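# Lower the oven door fully, oven upright, hands clear

## Task

Swing the oven's glass door down until it is completely open, keep the oven upright on its feet, and finish with neither arm (nor its wrist-camera cable) in contact with the oven.

## Robot and tools

ROBOT. Two arms, left_arm and right_arm, each with six revolute joints and a two-finger parallel gripper. Root-link poses in the scene frame: left_arm at (-0.002, +0.238, +0.017) m, right_arm at (+0.043, -0.341, +0.002) m, both turned almost not at all about z. The fingers point along the gripper's +z axis and separate along its y axis. end_effector_position marks the spot between the finger pads, under 1 cm behind the tips. Drives are cheap and have backlash; the joints past the elbow are weak. A camera stand sits behind the arms.

FRAMES. Scene frame: origin at table-top height halfway between the nominal bases, +z up, +x forward over the table, left_arm on the +y side (arm names do not match image sides). Fixed cameras and the table use the scene frame. Each arm reports its hand pose, velocities, Hand target and wrist-camera pose in its own base frame. Motion offsets are along the axes of that arm's current Hand target.

execute_actions(actions, cameras). actions is a list of actions; each action holds up to 15 rows, one per 1/30 s control step, and a short action repeats its final row to fill 15 steps. Every row has 14 numbers in [-1, 1], always both arms: dx, dy, dz, rx, ry, rz, opening for left_arm, then the same seven for right_arm. The six pose numbers are an offset (not a pose) from the Hand target as it stood when that action began; every row counts from that same start, not from the row before, so sending the same offset again moves further. Scale: 1.0 = 0.6 m or 180 degrees; rx, ry, rz form a single rotation vector. opening is absolute: +1 fully open (about 87 mm between pads), +0.5 about 69, 0 about 43, -0.5 about 18, -1 shut. Sending 0 for an arm's opening is a real command, so repeat its current value to leave it alone. An empty actions list returns camera images plus the scene number and task. cameras: list of names, ["all"], or [] for none.

move(target, speed, blend, opening_speed, blocking, cameras). target is one 14-number row laid out as above, or a list of up to 15 such rows; every row is an offset from the Hand targets at the start of the move, not from the previous row. Grippers follow straight lines, turn the short way, finish together, take at least 0.5 s, and are cut off at 10 s. speed: top path speed in m/s, 0.002 to 2.9, default 0.25 (rotation capped at twice that in rad/s); one value or one per target. blend: corner rounding in metres for lists; 0 stops at each target. opening_speed: rate of opening change per second on the -1..+1 scale, at least 0.2. blocking=false returns after about 0.5 s while the move keeps running. Paths ignore obstacles and the other arm; fast moves lag, stray and overshoot, especially with the arm stretched. Route around an arm's own base rather than near it, or its shoulder posture may flip. The result adds a "move:" line: done (within 10 mm and 2 degrees, at rest), off_target, moving, held, or fault, plus limits=paced (pose clipped) or limits=held (steps withheld).

wait(seconds): 0 to 10, arms keep their last command; a running move continues. stop(): brakes a running move. zoom_image(camera, region): region [x0, y0, x1, y1] in pixels of the latest full image of that camera, at most 504 by 504. read_manual(section): only licence texts. finished_scene(scene): ends the current scene, give its number; irreversible, and call nothing else in that reply after ending scene 1.

CAMERAS: cam_head_left, cam_head_right, cam_high, cam_low, cam_left_wrist, cam_right_wrist, all 672x504.

RESULTS. Per arm: end_effector_position (m) and end_effector_quat_wxyz in its base frame; Hand target, the last commanded pose after clipping, from which the next offsets count; grip_measured on the command scale (readings can be off by about 1 mm); Joint positions, whose last value is the gripper on a 0 (closed) to 1 (open) scale; Joint velocities, possibly reported as "within noise"; joint torques (positive toward larger joint angle, include gravity, noisy; joints 1 to 3 wrap at ±28 N m); Tool commands; and for action calls, end_effector_position at some steps. Printed poses may be off by a few centimetres.

BEHAVIOUR. Commanded orientation is clipped to within 40 degrees of the measured one each step. Friction and gravity leave grippers short, low or tilted, more at long reach; tiny moves may fail or go astray. Check the pose after every move and correct tilt. A gripper resting short stays short until a new command (even all zeros) re-requests the target; if still short, send the gap as an offset. An arm blocked by something keeps pushing until told to move back past its gripper; sending six zeros returns it to its Hand target.

HEAT. Holding load, stretching out, or straining at unreachable poses heats motors. MOTOR HOT appears at 75 °C; at 90 °C an OVER-TEMPERATURE FAULT folds that arm and disables it; at 100 °C it collapses.

AVOID. Fast or hard contact, aiming far past a contact point, slamming the door, tipping or shoving the oven, letting anything fall or leaving it off the table, arms or grippers pressing on each other (the clearance check does not guard grippers or wrist cameras), strain on the wrist-camera cable (its contact counts as touching), and any arm stop or fault. Loose objects may occasionally be nudged by an outside push.

Each tool is called after "Call:" as name(argument=value, ...) on one line, values as JSON.

## Session

Call:
execute_actions(actions=[])

Scene clock: 0.00 s.
left_arm: end_effector_position=(+0.3084, +0.0489, +0.2770) grip_measured=+0.979 end_effector_quat_wxyz=(+0.627, -0.200, +0.742, -0.129) | right_arm: end_effector_position=(+0.3907, +0.0799, +0.3032) grip_measured=+1.000 end_effector_quat_wxyz=(+0.506, +0.084, +0.825, +0.238)
Joint positions: left_arm=[0.385 0.793 0.783 -0.182 0.319 -0.405 0.989] | right_arm=[0.04 1.282 1.299 -0.416 -0.276 0.426 1]
Joint velocities: within noise
Joint torques (N m): no reading
Heat: left arm: 31 °C; right arm: 27 °C.
Hand target: left_arm +0.3071, +0.0499, +0.2851; +0.635, -0.196, +0.737, -0.126 | right_arm +0.3896, +0.0828, +0.3182; +0.522, +0.074, +0.814, +0.243
Tool commands: left_gripper/opening=+1.0 right_gripper/opening=+1.0

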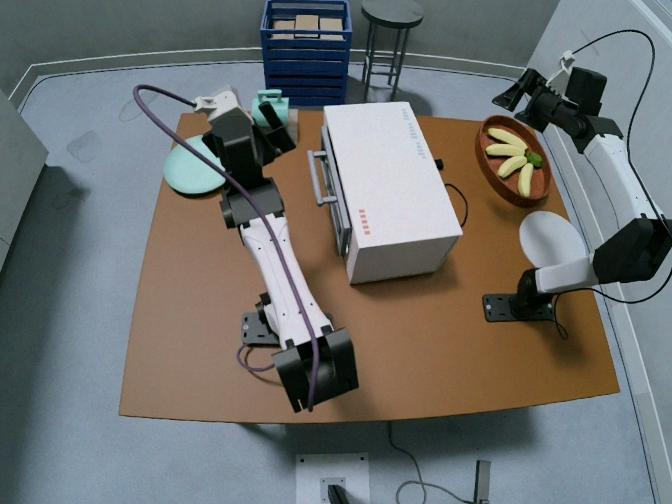

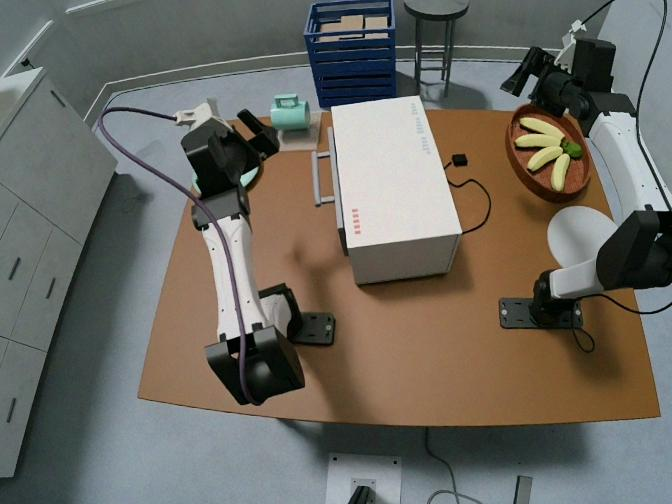

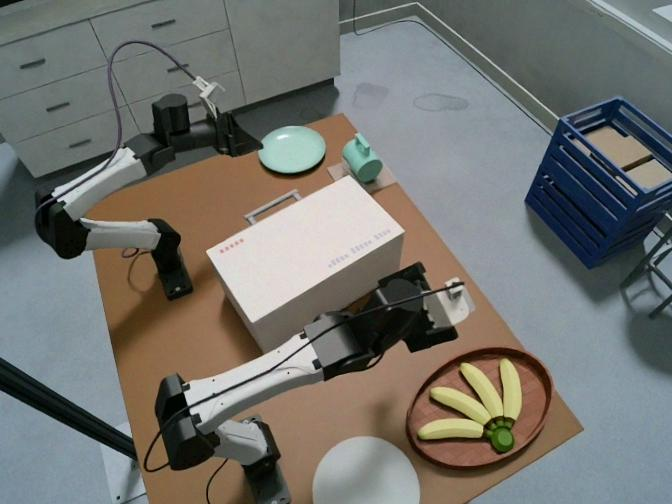

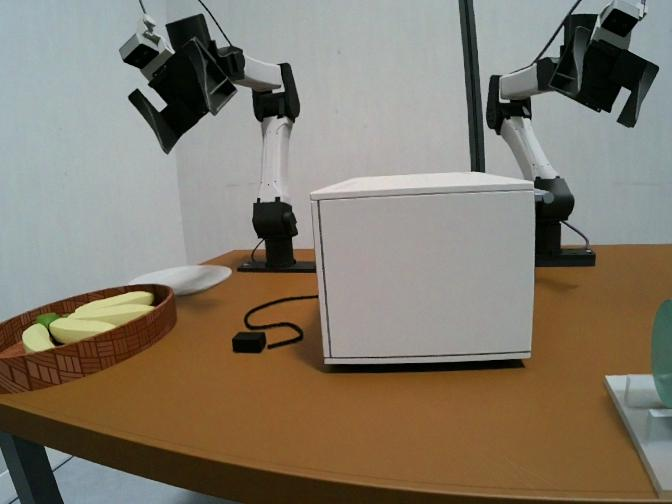

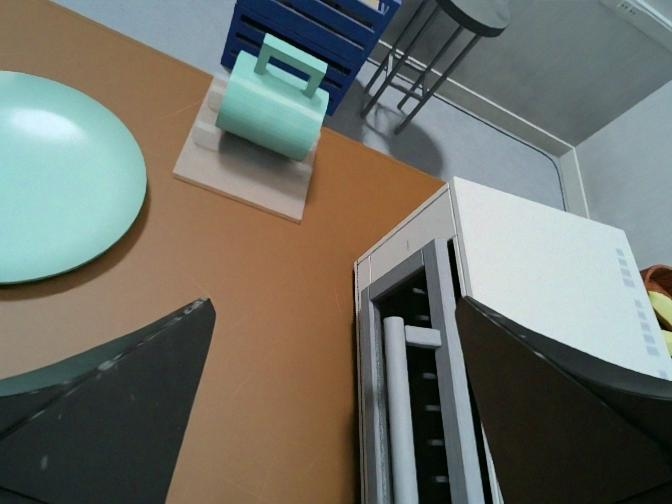

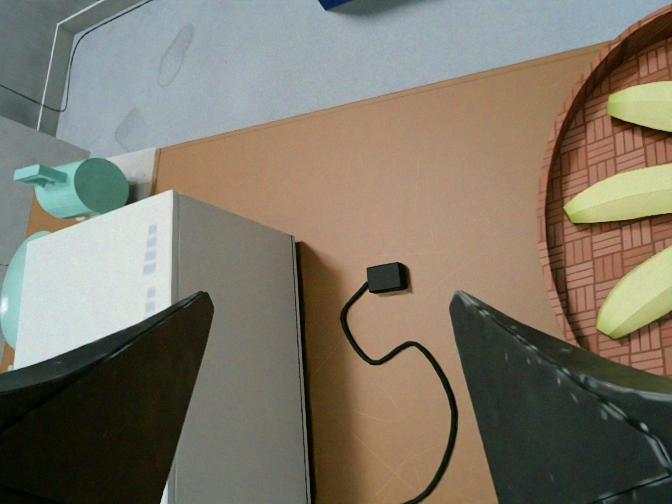

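Call:
move(target=[0.161,-0.179,0.031,-0.0235,0.428,-0.0212,-0.2,0,0,0,0,0,0,1], cameras=["cam_left_wrist","cam_head_left","cam_high"], speed=0.35)

Scene clock: 20.50 s.
left_arm: end_effector_position=(+0.3299, -0.0857, +0.2331) grip_measured=-0.200 end_effector_quat_wxyz=(+0.059, -0.138, +0.965, -0.215) | right_arm: end_effector_position=(+0.3907, +0.0799, +0.3032) grip_measured=+1.000 end_effector_quat_wxyz=(+0.506, +0.084, +0.825, +0.238)
Joint positions: left_arm=[-0.011 1.851 2.014 -1.539 0.408 -0.335 0.4] | right_arm=[0.04 1.282 1.299 -0.416 -0.276 0.426 1]
Joint torques (N m): left_arm=[-0.57 -7.12 10.61 0.4 0.58 0.13] | right_arm=[-0.54 -4.23 7.32 2.27 0.06 -0.06]
Heat: left arm: 37 °C; right arm: 30 °C.
Hand target: left_arm +0.3280, -0.0880, +0.2431; +0.027, -0.119, +0.969, -0.215 | right_arm +0.3896, +0.0828, +0.3182; +0.522, +0.074, +0.814, +0.243
Off the commanded pose: left_arm 0.011 m, 4 deg | right_arm 0.015 m, 3 deg.
joint sent to its limit (left arm) — joint 4 (wrist pitch), lower limit. The joint targets are off in position and orientation.
move: off_target (left_arm, right_arm)
Images, in order (width x height): cam_head_left 672x504, cam_high 672x504, cam_left_wrist 672x504.

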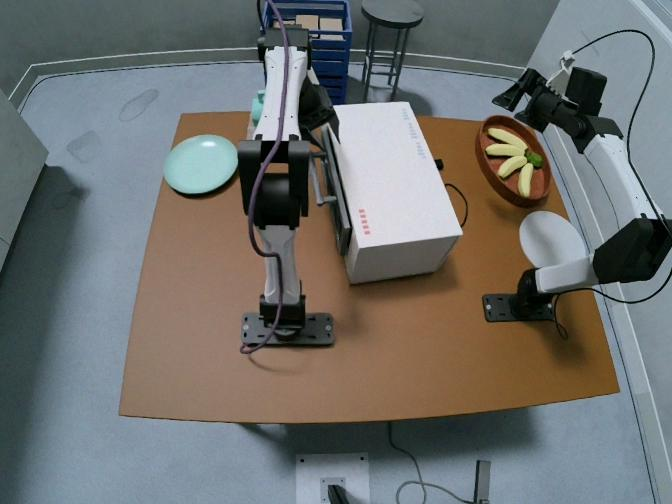

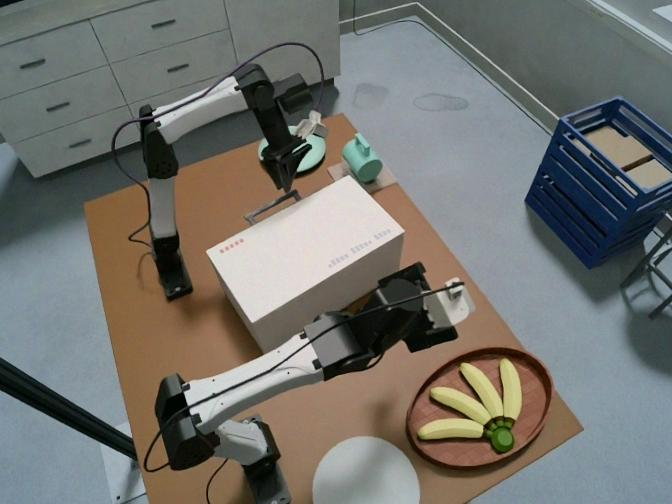

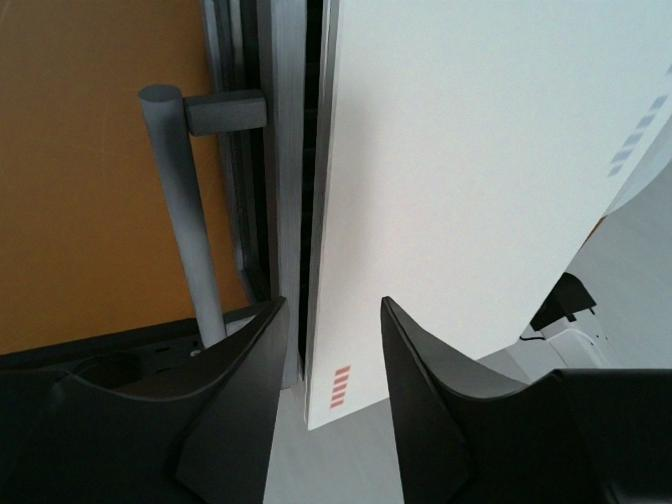

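Call:
move(target=[0.0768,0.122,0.013,0.004,-0.1306,0.018,0,0,0,0,0,0,0,1], cameras=["cam_left_wrist","cam_high"])

Scene clock: 33.30 s.
left_arm: end_effector_position=(+0.2623, -0.0416, +0.2036) grip_measured=+0.000 end_effector_quat_wxyz=(+0.206, -0.146, +0.947, -0.198) | right_arm: end_effector_position=(+0.3907, +0.0799, +0.3032) grip_measured=+1.000 end_effector_quat_wxyz=(+0.506, +0.084, +0.825, +0.238)
Joint positions: left_arm=[0.129 1.287 1.303 -1.139 0.378 -0.264 0.5] | right_arm=[0.04 1.282 1.299 -0.416 -0.276 0.426 1]
Joint torques (N m): left_arm=[0.49 -4.36 6.5 1.48 0.21 0.15] | right_arm=[-0.49 -4.15 7.34 2.25 0.06 -0.04]
Heat: left arm: 39 °C; right arm: 31 °C.
Hand target: left_arm +0.2680, -0.0380, +0.2051; +0.230, -0.133, +0.945, -0.191 | right_arm +0.3896, +0.0828, +0.3182; +0.522, +0.074, +0.814, +0.243
Off the commanded pose: left_arm 0.007 m, 3 deg | right_arm 0.015 m, 3 deg.
move: off_target (left_arm, right_arm)
Images, in order (width x height): cam_high 672x504, cam_left_wrist 672x504.

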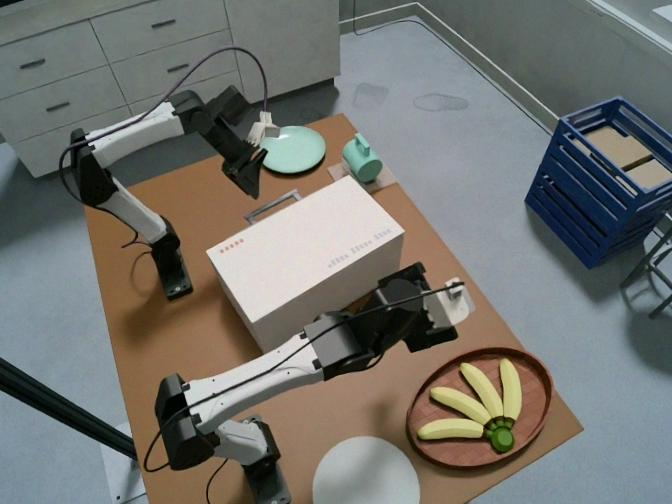

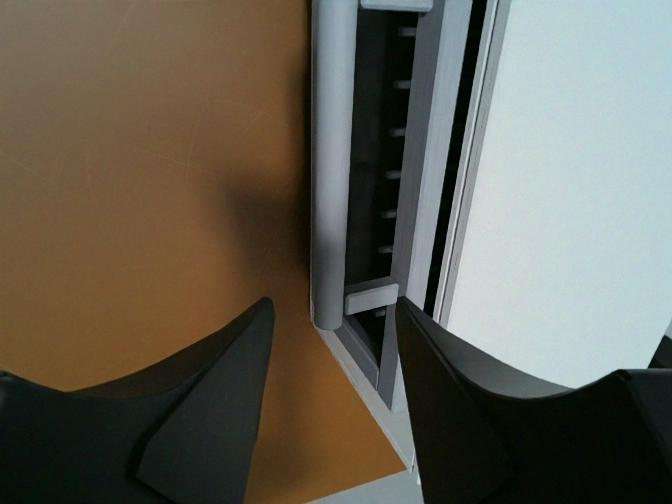

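Call:
move(target=[[0,0.003,0.0917,0,0,0,0,0,0,0,0,0,0,1],[0,0.003,0.0917,0,0,0,-0.65,0,0,0,0,0,0,1]], cameras=["cam_left_wrist"], speed=0.15, opening_speed=0.8)

Scene clock: 40.57 s.
left_arm: end_effector_position=(+0.2868, -0.0559, +0.1613) grip_measured=-0.620 end_effector_quat_wxyz=(+0.215, -0.131, +0.947, -0.198) | right_arm: end_effector_position=(+0.3907, +0.0799, +0.3032) grip_measured=+1.000 end_effector_quat_wxyz=(+0.506, +0.084, +0.825, +0.238)
Joint positions: left_arm=[0.057 1.328 1.156 -0.91 0.351 -0.305 0.19] | right_arm=[0.04 1.282 1.299 -0.416 -0.276 0.426 1]
Joint torques (N m): left_arm=[-0.77 -3.56 6.94 1.55 0.14 -0.17] | right_arm=[-0.49 -4.1 7.27 2.24 0.07 -0.04]
Heat: left arm: 39 °C; right arm: 32 °C.
Hand target: left_arm +0.2945, -0.0529, +0.1592; +0.230, -0.133, +0.945, -0.191 | right_arm +0.3896, +0.0828, +0.3182; +0.522, +0.074, +0.814, +0.243
Off the commanded pose: left_arm 0.009 m, 2 deg | right_arm 0.015 m, 3 deg.
move: off_target (right_arm)
Images, in order (width x height): cam_left_wrist 672x504.

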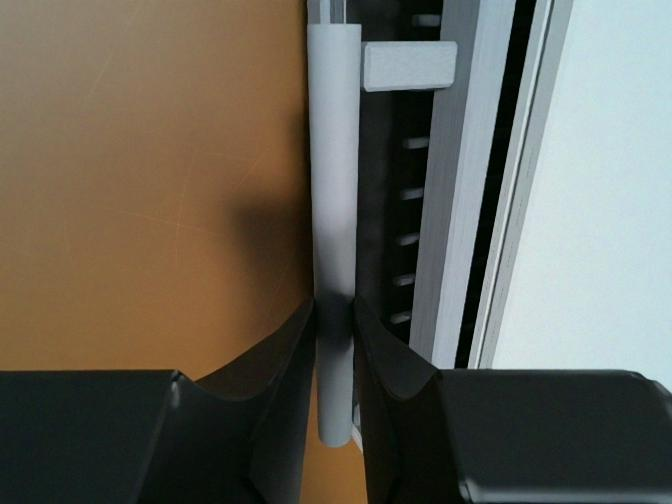

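Call:
move(target=[[0,0.0417,-0.001,0.0503,0,-0.0235,-0.68,0,0,0,0,0,0,1],[0.0018,0.083,0.0043,0.1007,0,-0.047,-0.68,0,0,0,0,0,0,1]], cameras=["cam_left_wrist","cam_head_right"], speed=0.1, blend=0.02)

Scene clock: 50.47 s.
left_arm: end_effector_position=(+0.2802, -0.0174, +0.1354) grip_measured=-0.620 end_effector_quat_wxyz=(+0.214, -0.162, +0.896, -0.355) | right_arm: end_effector_position=(+0.3907, +0.0799, +0.3032) grip_measured=+1.000 end_effector_quat_wxyz=(+0.506, +0.084, +0.825, +0.238)
Joint positions: left_arm=[0.414 1.405 0.997 -0.827 0.802 -0.088 0.19] | right_arm=[0.04 1.282 1.299 -0.416 -0.276 0.426 1]
Joint torques (N m): left_arm=[1.32 -3.9 7.04 1.25 0.67 0.06] | right_arm=[-0.57 -4.21 7.25 2.24 0.08 -0.04]
Heat: left arm: 39 °C; right arm: 32 °C.
Hand target: left_arm +0.2867, -0.0096, +0.1356; +0.234, -0.164, +0.891, -0.354 | right_arm +0.3896, +0.0828, +0.3182; +0.522, +0.074, +0.814, +0.243
Off the commanded pose: left_arm 0.010 m, 2 deg | right_arm 0.015 m, 3 deg.
move: off_target (right_arm)
Images, in order (width x height): cam_head_right 672x504, cam_left_wrist 672x504.

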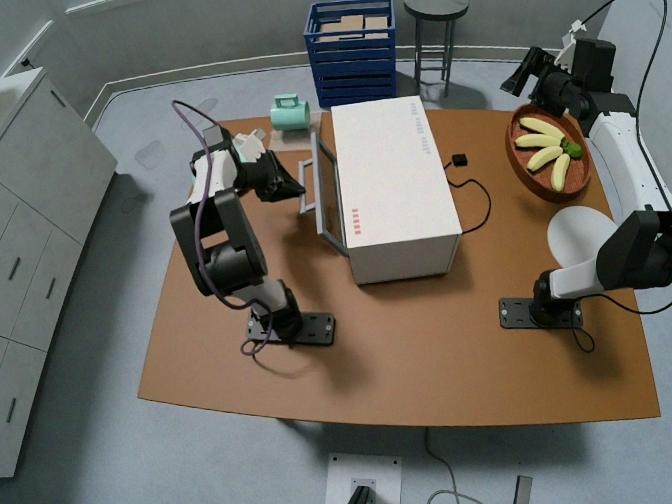

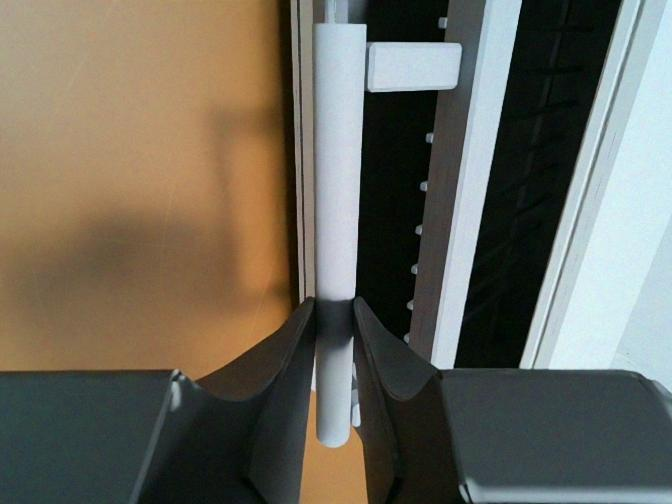

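Call:
move(target=[[0.0045,0.0719,0.0096,0.0755,0,-0.0352,-0.68,0,0,0,0,0,0,1],[0.0145,0.1214,0.031,0.126,0,-0.0588,-0.68,0,0,0,0,0,0,1]], cameras=["cam_left_wrist","cam_head_right","cam_high","cam_low"], speed=0.1, blend=0.02)

Scene clock: 57.90 s.
left_arm: end_effector_position=(+0.2734, +0.0211, +0.0626) grip_measured=-0.615 end_effector_quat_wxyz=(+0.209, -0.204, +0.792, -0.536) | right_arm: end_effector_position=(+0.3907, +0.0799, +0.3032) grip_measured=+1.000 end_effector_quat_wxyz=(+0.506, +0.084, +0.825, +0.238)
Joint positions: left_arm=[0.699 1.883 0.928 -0.821 1.217 0.34 0.192] | right_arm=[0.04 1.282 1.299 -0.416 -0.276 0.426 1]
Joint torques (N m): left_arm=[0.47 -5.72 7.66 -0.09 1.02 0.18] | right_arm=[-0.58 -4.22 7.27 2.23 0.08 -0.02]
Heat: left arm: 38 °C; right arm: 32 °C.
Hand target: left_arm +0.2801, +0.0268, +0.0696; +0.228, -0.196, +0.785, -0.542 | right_arm +0.3896, +0.0828, +0.3182; +0.522, +0.074, +0.814, +0.243
Off the commanded pose: left_arm 0.011 m, 3 deg | right_arm 0.015 m, 3 deg.
move: off_target (left_arm, right_arm)
Images, in order (width x height): cam_head_right 672x504, cam_high 672x504, cam_low 672x504, cam_left_wrist 672x504.

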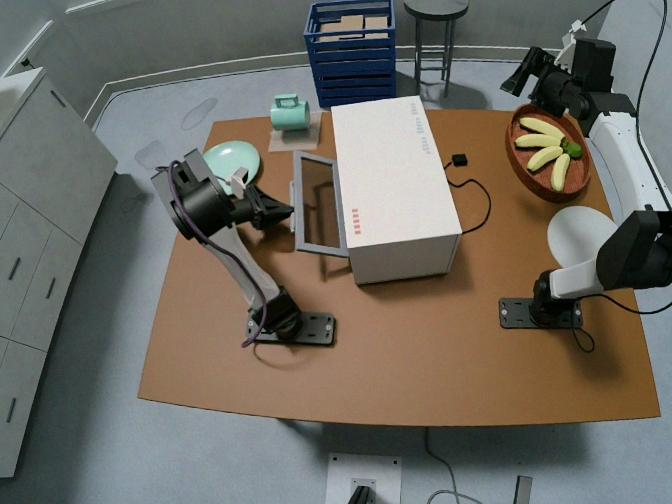

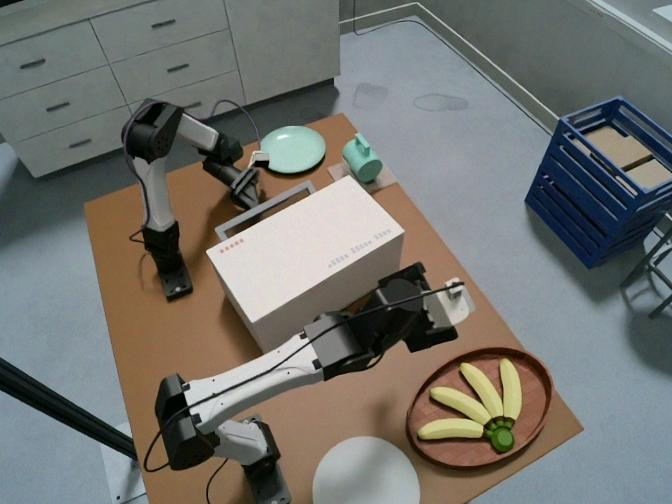

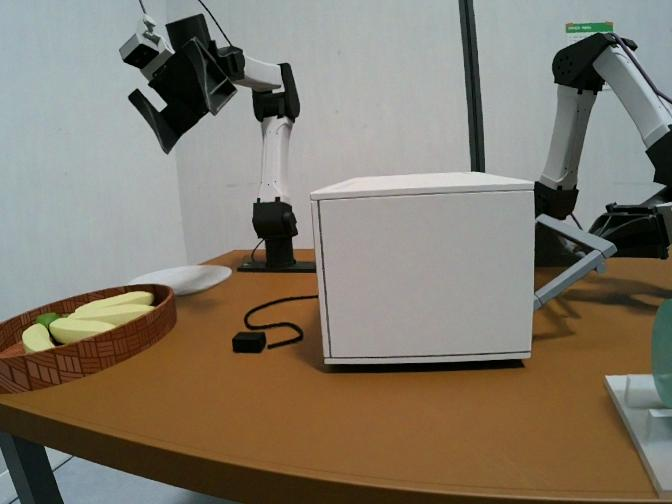

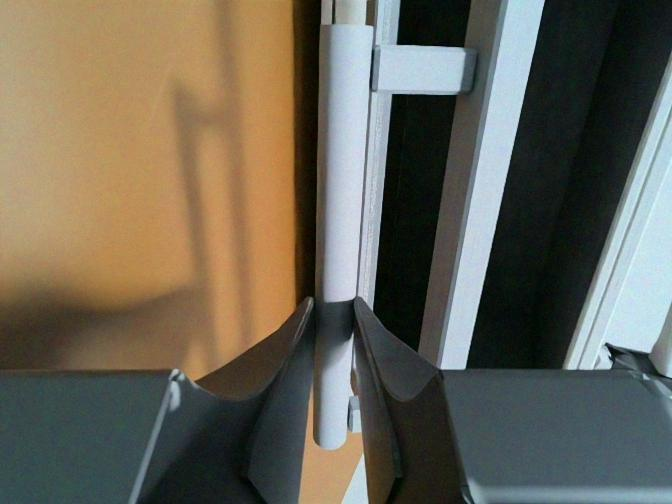

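Call:
move(target=[0.0097,0.0627,0.0207,0.025,0,-0.0117,-0.68,0,0,0,0,0,0,1], cameras=["cam_left_wrist","cam_low","cam_high"], speed=0.1)

Scene clock: 62.77 s.
left_arm: end_effector_position=(+0.2731, +0.0224, +0.0279) grip_measured=-0.614 end_effector_quat_wxyz=(+0.211, -0.215, +0.759, -0.577) | right_arm: end_effector_position=(+0.3907, +0.0799, +0.3032) grip_measured=+1.000 end_effector_quat_wxyz=(+0.506, +0.084, +0.825, +0.238)
Joint positions: left_arm=[0.726 2.089 0.932 -0.788 1.305 0.46 0.193] | right_arm=[0.04 1.282 1.299 -0.416 -0.276 0.426 1]
Joint torques (N m): left_arm=[0.05 -6.28 6.68 -0.18 0.81 0.21] | right_arm=[-0.57 -4.19 7.27 2.24 0.03 -0.02]
Heat: left arm: 38 °C; right arm: 33 °C.
Hand target: left_arm +0.2801, +0.0268, +0.0296; +0.226, -0.201, +0.759, -0.576 | right_arm +0.3896, +0.0828, +0.3182; +0.522, +0.074, +0.814, +0.243
Off the commanded pose: left_arm 0.008 m, 2 deg | right_arm 0.015 m, 3 deg.
move: off_target (right_arm)
Images, in order (width x height): cam_high 672x504, cam_low 672x504, cam_left_wrist 672x504.

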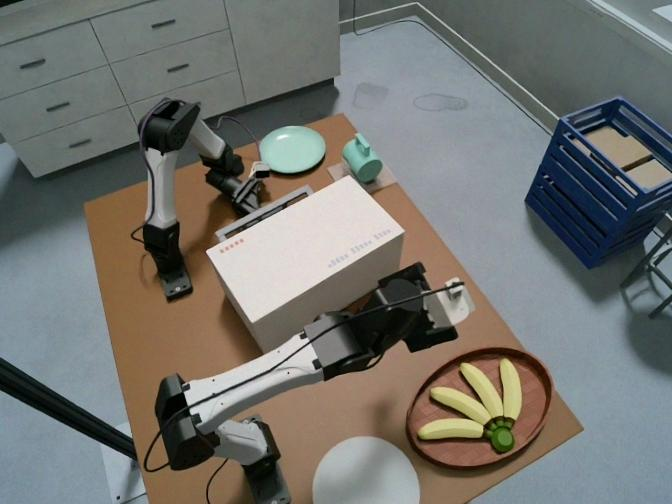

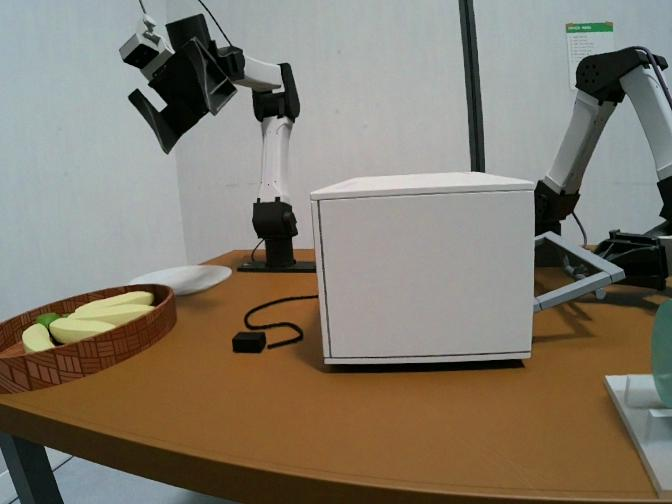

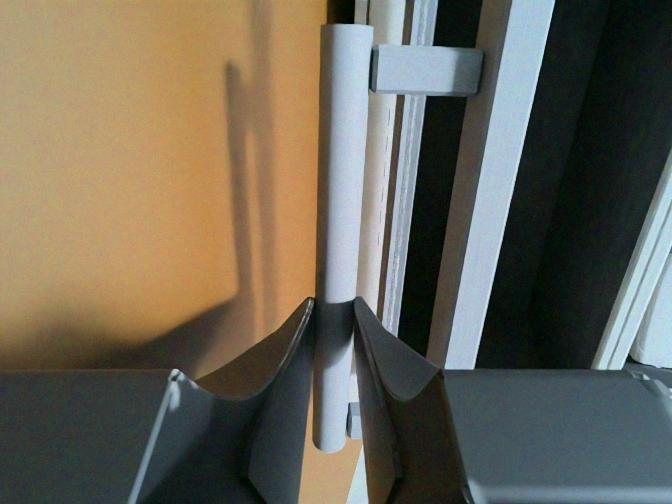

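Call:
move(target=[0,0,0,0,0,0,-0.25,0,0,0,0,0,0,1], cameras=["cam_left_wrist","cam_low"], opening_speed=0.4)

Scene clock: 65.97 s.
left_arm: end_effector_position=(+0.2733, +0.0190, +0.0278) grip_measured=-0.250 end_effector_quat_wxyz=(+0.208, -0.210, +0.760, -0.578) | right_arm: end_effector_position=(+0.3907, +0.0799, +0.3032) grip_measured=+1.000 end_effector_quat_wxyz=(+0.506, +0.084, +0.825, +0.238)
Joint positions: left_arm=[0.713 2.089 0.932 -0.788 1.305 0.462 0.375] | right_arm=[0.04 1.282 1.299 -0.416 -0.276 0.426 1]
Joint torques (N m): left_arm=[0.03 -6.27 6.68 -0.19 0.81 0.18] | right_arm=[-0.58 -4.19 7.42 2.23 0.08 -0.04]
Heat: left arm: 38 °C; right arm: 33 °C.
Hand target: left_arm +0.2801, +0.0268, +0.0296; +0.226, -0.201, +0.759, -0.576 | right_arm +0.3896, +0.0828, +0.3182; +0.522, +0.074, +0.814, +0.243
Off the commanded pose: left_arm 0.010 m, 2 deg | right_arm 0.015 m, 3 deg.
move: off_target (right_arm)
Images, in order (width x height): cam_low 672x504, cam_left_wrist 672x504.

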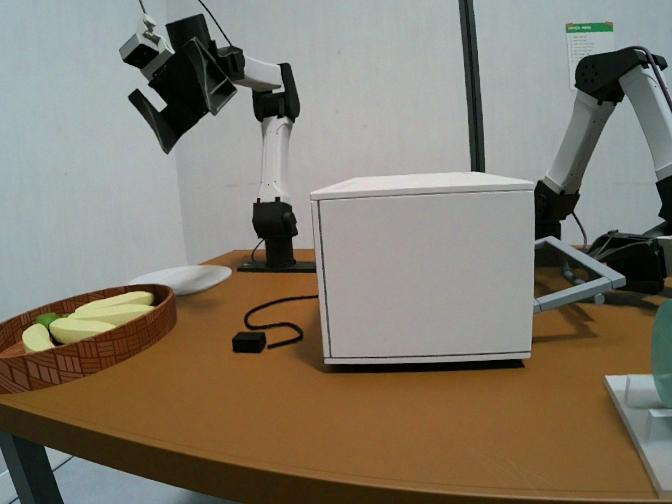

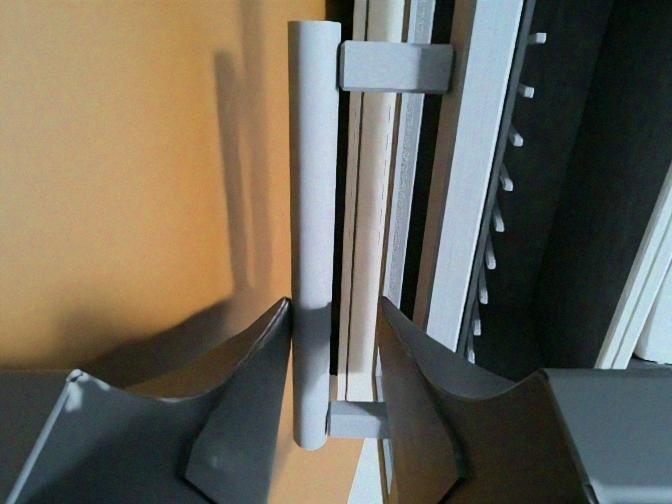

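Call:
move(target=[0.0018,0.0165,0.0039,0,0,0,-0.25,0,0,0,0,0,0,1], cameras=["cam_left_wrist","cam_low"], speed=0.05)

Scene clock: 69.10 s.
left_arm: end_effector_position=(+0.2723, +0.0181, +0.0190) grip_measured=-0.250 end_effector_quat_wxyz=(+0.201, -0.215, +0.758, -0.582) | right_arm: end_effector_position=(+0.3907, +0.0799, +0.3032) grip_measured=+1.000 end_effector_quat_wxyz=(+0.506, +0.084, +0.825, +0.238)
Joint positions: left_arm=[0.713 2.126 0.932 -0.771 1.305 0.463 0.375] | right_arm=[0.04 1.282 1.299 -0.416 -0.276 0.426 1]
Joint torques (N m): left_arm=[0.08 -6.53 6.17 -0.06 0.8 0.21] | right_arm=[-0.58 -4.22 7.28 2.25 0.07 -0.04]
Heat: left arm: 38 °C; right arm: 33 °C.
Hand target: left_arm +0.2802, +0.0268, +0.0193; +0.226, -0.201, +0.759, -0.576 | right_arm +0.3896, +0.0828, +0.3182; +0.522, +0.074, +0.814, +0.243
Off the commanded pose: left_arm 0.012 m, 3 deg | right_arm 0.015 m, 3 deg.
move: off_target (left_arm, right_arm)
Images, in order (width x height): cam_low 672x504, cam_left_wrist 672x504.

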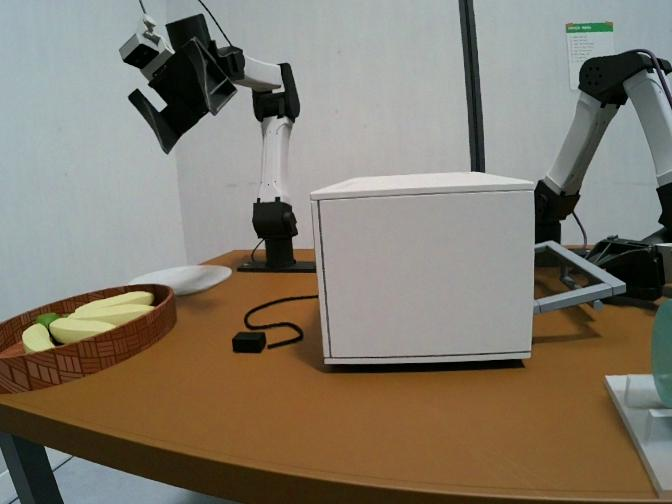

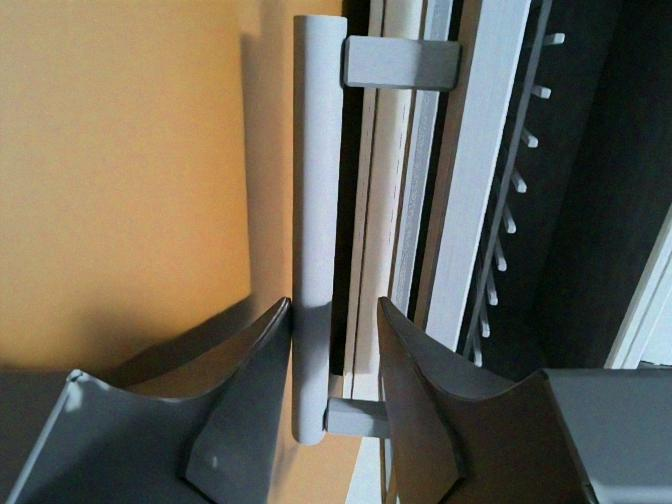

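Call:
move(target=[0.0015,0.0129,0.0031,-0.0604,0,0.0282,-0.38,0,0,0,0,0,0,1], cameras=["cam_left_wrist","cam_low","cam_head_left"], speed=0.05, opening_speed=0.3)

Scene clock: 76.93 s.
left_arm: end_effector_position=(+0.2770, +0.0235, +0.0105) grip_measured=-0.380 end_effector_quat_wxyz=(+0.215, -0.201, +0.809, -0.509) | right_arm: end_effector_position=(+0.3907, +0.0799, +0.3032) grip_measured=+1.000 end_effector_quat_wxyz=(+0.506, +0.084, +0.825, +0.238)
Joint positions: left_arm=[0.686 1.986 0.852 -0.538 1.168 0.265 0.31] | right_arm=[0.04 1.282 1.299 -0.416 -0.276 0.426 1]
Joint torques (N m): left_arm=[-0.81 -9.06 3.88 0.46 0.47 -0.11] | right_arm=[-0.61 -4.22 7.34 2.25 0.08 -0.03]
Heat: left arm: 37 °C; right arm: 33 °C.
Hand target: left_arm +0.2801, +0.0268, +0.0113; +0.231, -0.188, +0.819, -0.491 | right_arm +0.3896, +0.0828, +0.3182; +0.522, +0.074, +0.814, +0.243
Off the commanded pose: left_arm 0.005 m, 3 deg | right_arm 0.015 m, 3 deg.
move: off_target (left_arm, right_arm)
Images, in order (width x height): cam_head_left 672x504, cam_low 672x504, cam_left_wrist 672x504.

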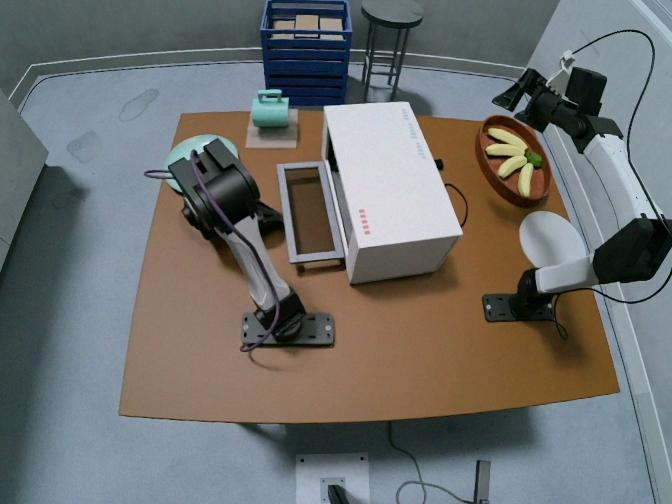

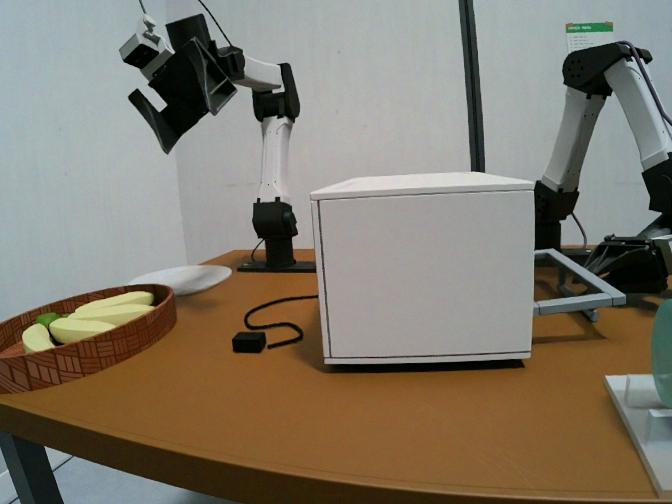

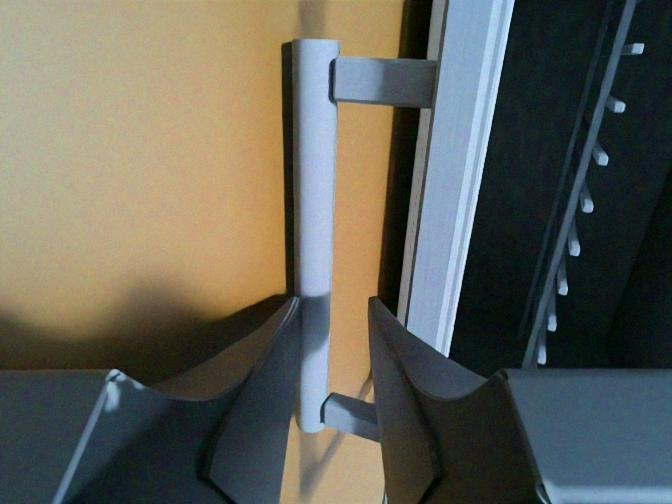

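Call:
move(target=[-0.0251,0.0303,-0.0538,0,0,0,-0.38,0,0,0,0,0,0,1], cameras=["cam_left_wrist","cam_low"], speed=0.05)

Scene clock: 82.77 s.
left_arm: end_effector_position=(+0.2710, +0.0580, +0.0128) grip_measured=-0.380 end_effector_quat_wxyz=(+0.227, -0.196, +0.812, -0.501) | right_arm: end_effector_position=(+0.3907, +0.0799, +0.3032) grip_measured=+1.000 end_effector_quat_wxyz=(+0.506, +0.084, +0.825, +0.238)
Joint positions: left_arm=[0.79 2.06 0.987 -0.788 1.147 0.503 0.31] | right_arm=[0.04 1.282 1.299 -0.416 -0.276 0.426 1]
Joint torques (N m): left_arm=[0.23 -6.37 7.45 -0.25 0.45 0.27] | right_arm=[-0.51 -4.15 7.31 2.26 0.04 -0.05]
Heat: left arm: 37 °C; right arm: 33 °C.
Hand target: left_arm +0.2729, +0.0662, +0.0113; +0.231, -0.188, +0.819, -0.491 | right_arm +0.3896, +0.0828, +0.3182; +0.522, +0.074, +0.814, +0.243
Off the commanded pose: left_arm 0.009 m, 2 deg | right_arm 0.015 m, 3 deg.
move: off_target (right_arm)
Images, in order (width x height): cam_low 672x504, cam_left_wrist 672x504.

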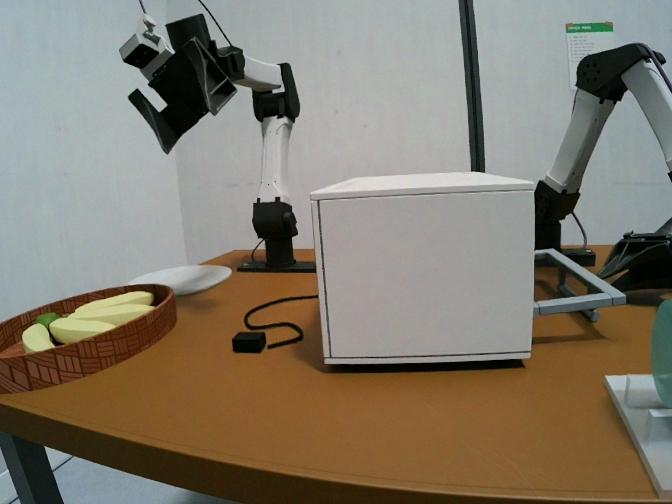

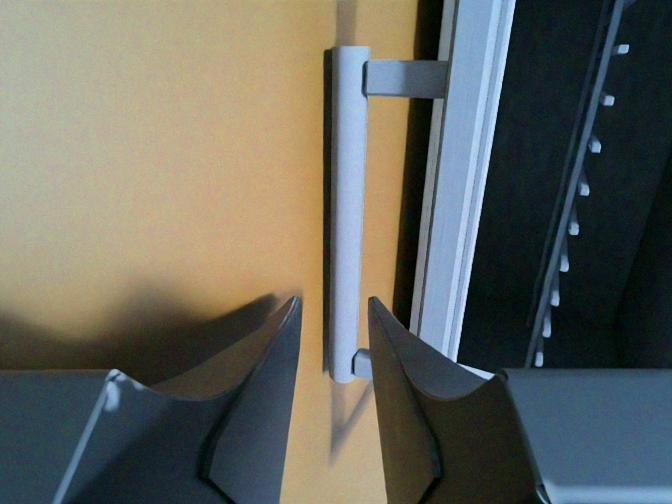

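Call:
move(target=[[-0.0285,-0.0219,-0.061,0,0,0,-0.38,0,0,0,0,0,0,1],[-0.0493,-0.1627,-0.1107,-0.191,0,0.0893,-0.38,0,0,0,0,0,0,1],[0.0342,-0.226,0.0525,-0.191,0,0.0893,-1,0,0,0,0,0,0,1]], cameras=["cam_left_wrist","cam_low","cam_high"], speed=0.25, blend=0.02)

Scene clock: 92.30 s.
left_arm: end_effector_position=(+0.2786, -0.0287, +0.1120) grip_measured=-1.000 end_effector_quat_wxyz=(+0.206, -0.138, +0.948, -0.198) | right_arm: end_effector_position=(+0.3907, +0.0799, +0.3032) grip_measured=+1.000 end_effector_quat_wxyz=(+0.506, +0.084, +0.825, +0.238)
Joint positions: left_arm=[0.173 1.339 0.978 -0.78 0.401 -0.204 0] | right_arm=[0.04 1.282 1.299 -0.416 -0.276 0.426 1]
Joint torques (N m): left_arm=[-0.95 -5.45 6.67 1.47 0.17 -0.18] | right_arm=[-0.47 -4.14 7.36 2.25 0.07 -0.06]
Heat: left arm: 37 °C; right arm: 34 °C.
Hand target: left_arm +0.2847, -0.0280, +0.1152; +0.231, -0.133, +0.945, -0.191 | right_arm +0.3896, +0.0828, +0.3182; +0.522, +0.074, +0.814, +0.243
Off the commanded pose: left_arm 0.007 m, 3 deg | right_arm 0.015 m, 3 deg.
move: off_target (left_arm, right_arm); target 3's new opening was sent with left_arm's hand 0.007 m and 3 deg from that target
Images, in order (width x height): cam_high 672x504, cam_low 672x504, cam_left_wrist 672x504.

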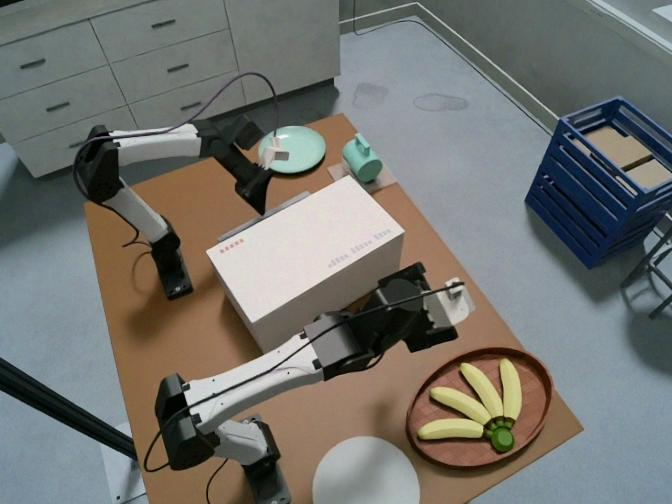

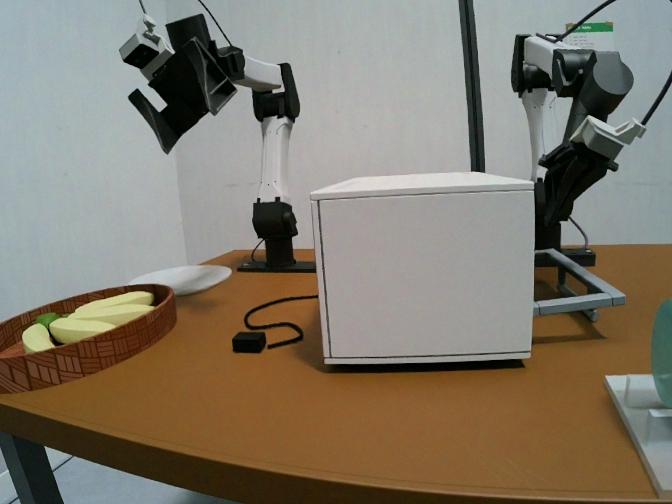

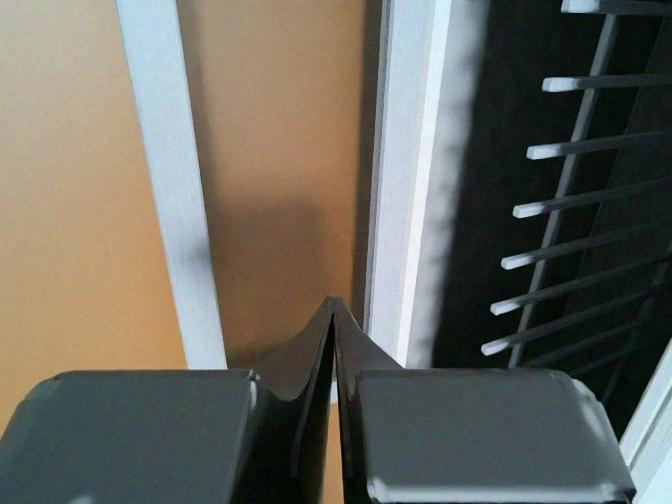

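Call:
move(target=[[-0.0105,0.079,0.019,0,0,0,-1,0,0,0,0,0,0,1],[0.0055,0.0967,0.0532,0,0,0,-1,0,0,0,0,0,0,1]], cameras=["cam_left_wrist","cam_low","cam_head_right"], speed=[0.15,0.05])

Scene clock: 97.63 s.
left_arm: end_effector_position=(+0.2818, +0.0105, +0.0644) grip_measured=-1.000 end_effector_quat_wxyz=(+0.213, -0.143, +0.948, -0.187) | right_arm: end_effector_position=(+0.3907, +0.0799, +0.3032) grip_measured=+1.000 end_effector_quat_wxyz=(+0.506, +0.084, +0.825, +0.238)
Joint positions: left_arm=[0.311 1.428 0.865 -0.617 0.432 -0.075 0] | right_arm=[0.04 1.282 1.299 -0.416 -0.276 0.426 1]
Joint torques (N m): left_arm=[0.31 -3.75 6.48 1.4 0.6 0.16] | right_arm=[-0.58 -4.14 7.35 2.25 0.08 -0.05]
Heat: left arm: 37 °C; right arm: 34 °C.
Hand target: left_arm +0.2880, +0.0130, +0.0632; +0.231, -0.133, +0.945, -0.191 | right_arm +0.3896, +0.0828, +0.3182; +0.522, +0.074, +0.814, +0.243
Off the commanded pose: left_arm 0.007 m, 2 deg | right_arm 0.015 m, 3 deg.
move: off_target (right_arm)
Images, in order (width x height): cam_head_right 672x504, cam_low 672x504, cam_left_wrist 672x504.

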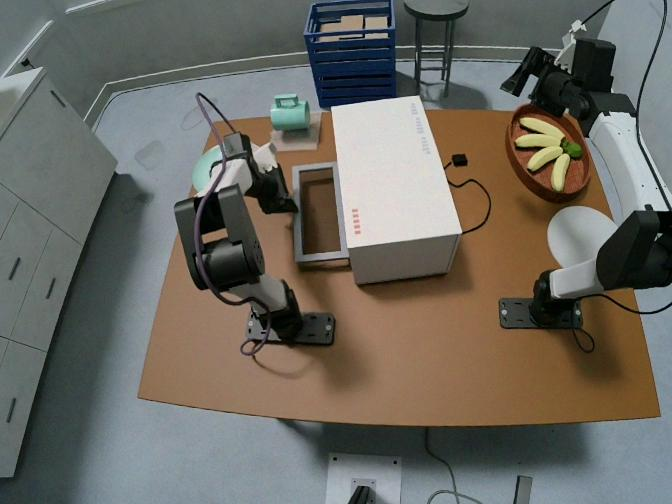

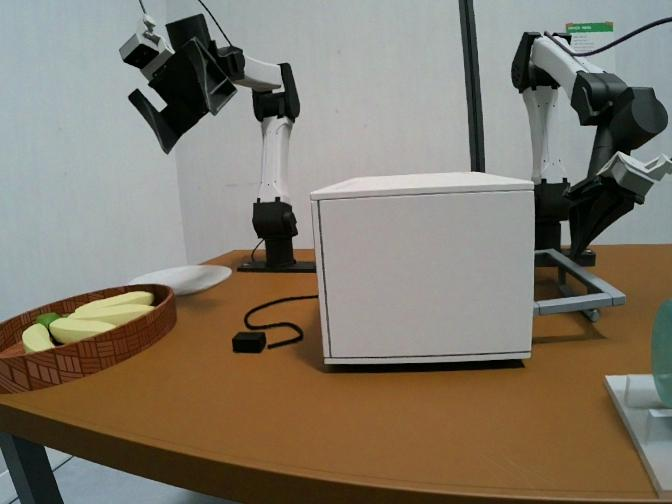

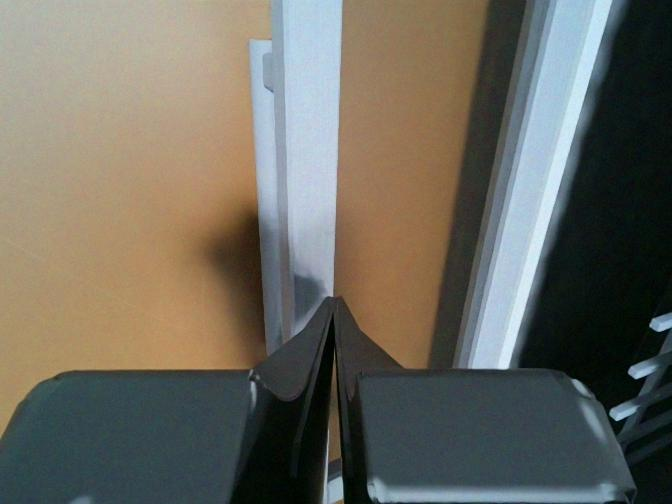

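Call:
move(target=[[-0.0039,0.0196,-0.0083,0,0,0,-1,0,0,0,0,0,0,1],[0.014,0.0393,0.03,0,0,0,-1,0,0,0,0,0,0,1]], cameras=["cam_left_wrist","cam_low"], speed=0.05)

Scene clock: 101.30 s.
left_arm: end_effector_position=(+0.2787, +0.0272, +0.0357) grip_measured=-1.000 end_effector_quat_wxyz=(+0.213, -0.149, +0.947, -0.188) | right_arm: end_effector_position=(+0.3907, +0.0799, +0.3032) grip_measured=+1.000 end_effector_quat_wxyz=(+0.506, +0.084, +0.825, +0.238)
Joint positions: left_arm=[0.38 1.491 0.799 -0.516 0.458 -0.017 0] | right_arm=[0.04 1.282 1.299 -0.416 -0.276 0.426 1]
Joint torques (N m): left_arm=[-0.24 -4.14 6.32 1.35 0.55 0.1] | right_arm=[-0.5 -4.18 7.28 2.23 0.06 -0.01]
Heat: left arm: 37 °C; right arm: 34 °C.
Hand target: left_arm +0.2857, +0.0258, +0.0352; +0.231, -0.133, +0.945, -0.191 | right_arm +0.3896, +0.0828, +0.3182; +0.522, +0.074, +0.814, +0.243
Off the commanded pose: left_arm 0.007 m, 3 deg | right_arm 0.015 m, 3 deg.
move: off_target (left_arm, right_arm)
Images, in order (width x height): cam_low 672x504, cam_left_wrist 672x504.

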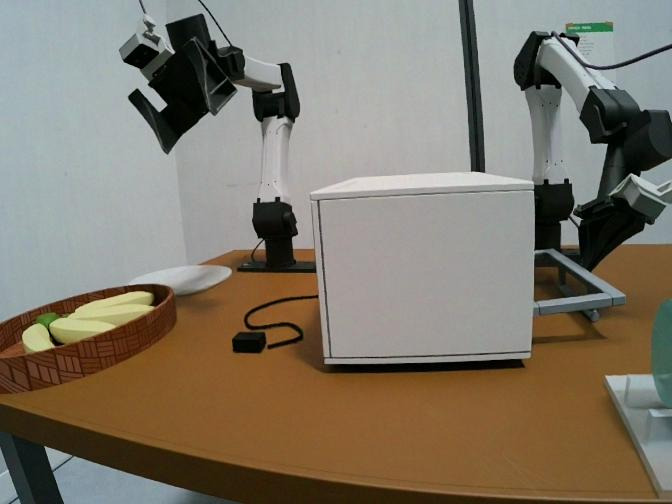

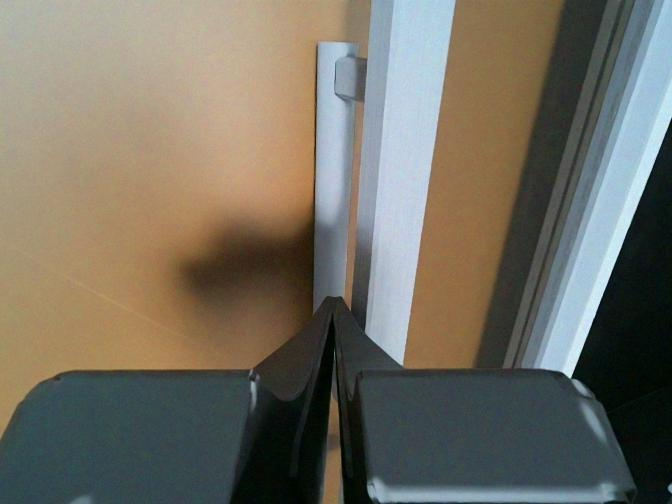

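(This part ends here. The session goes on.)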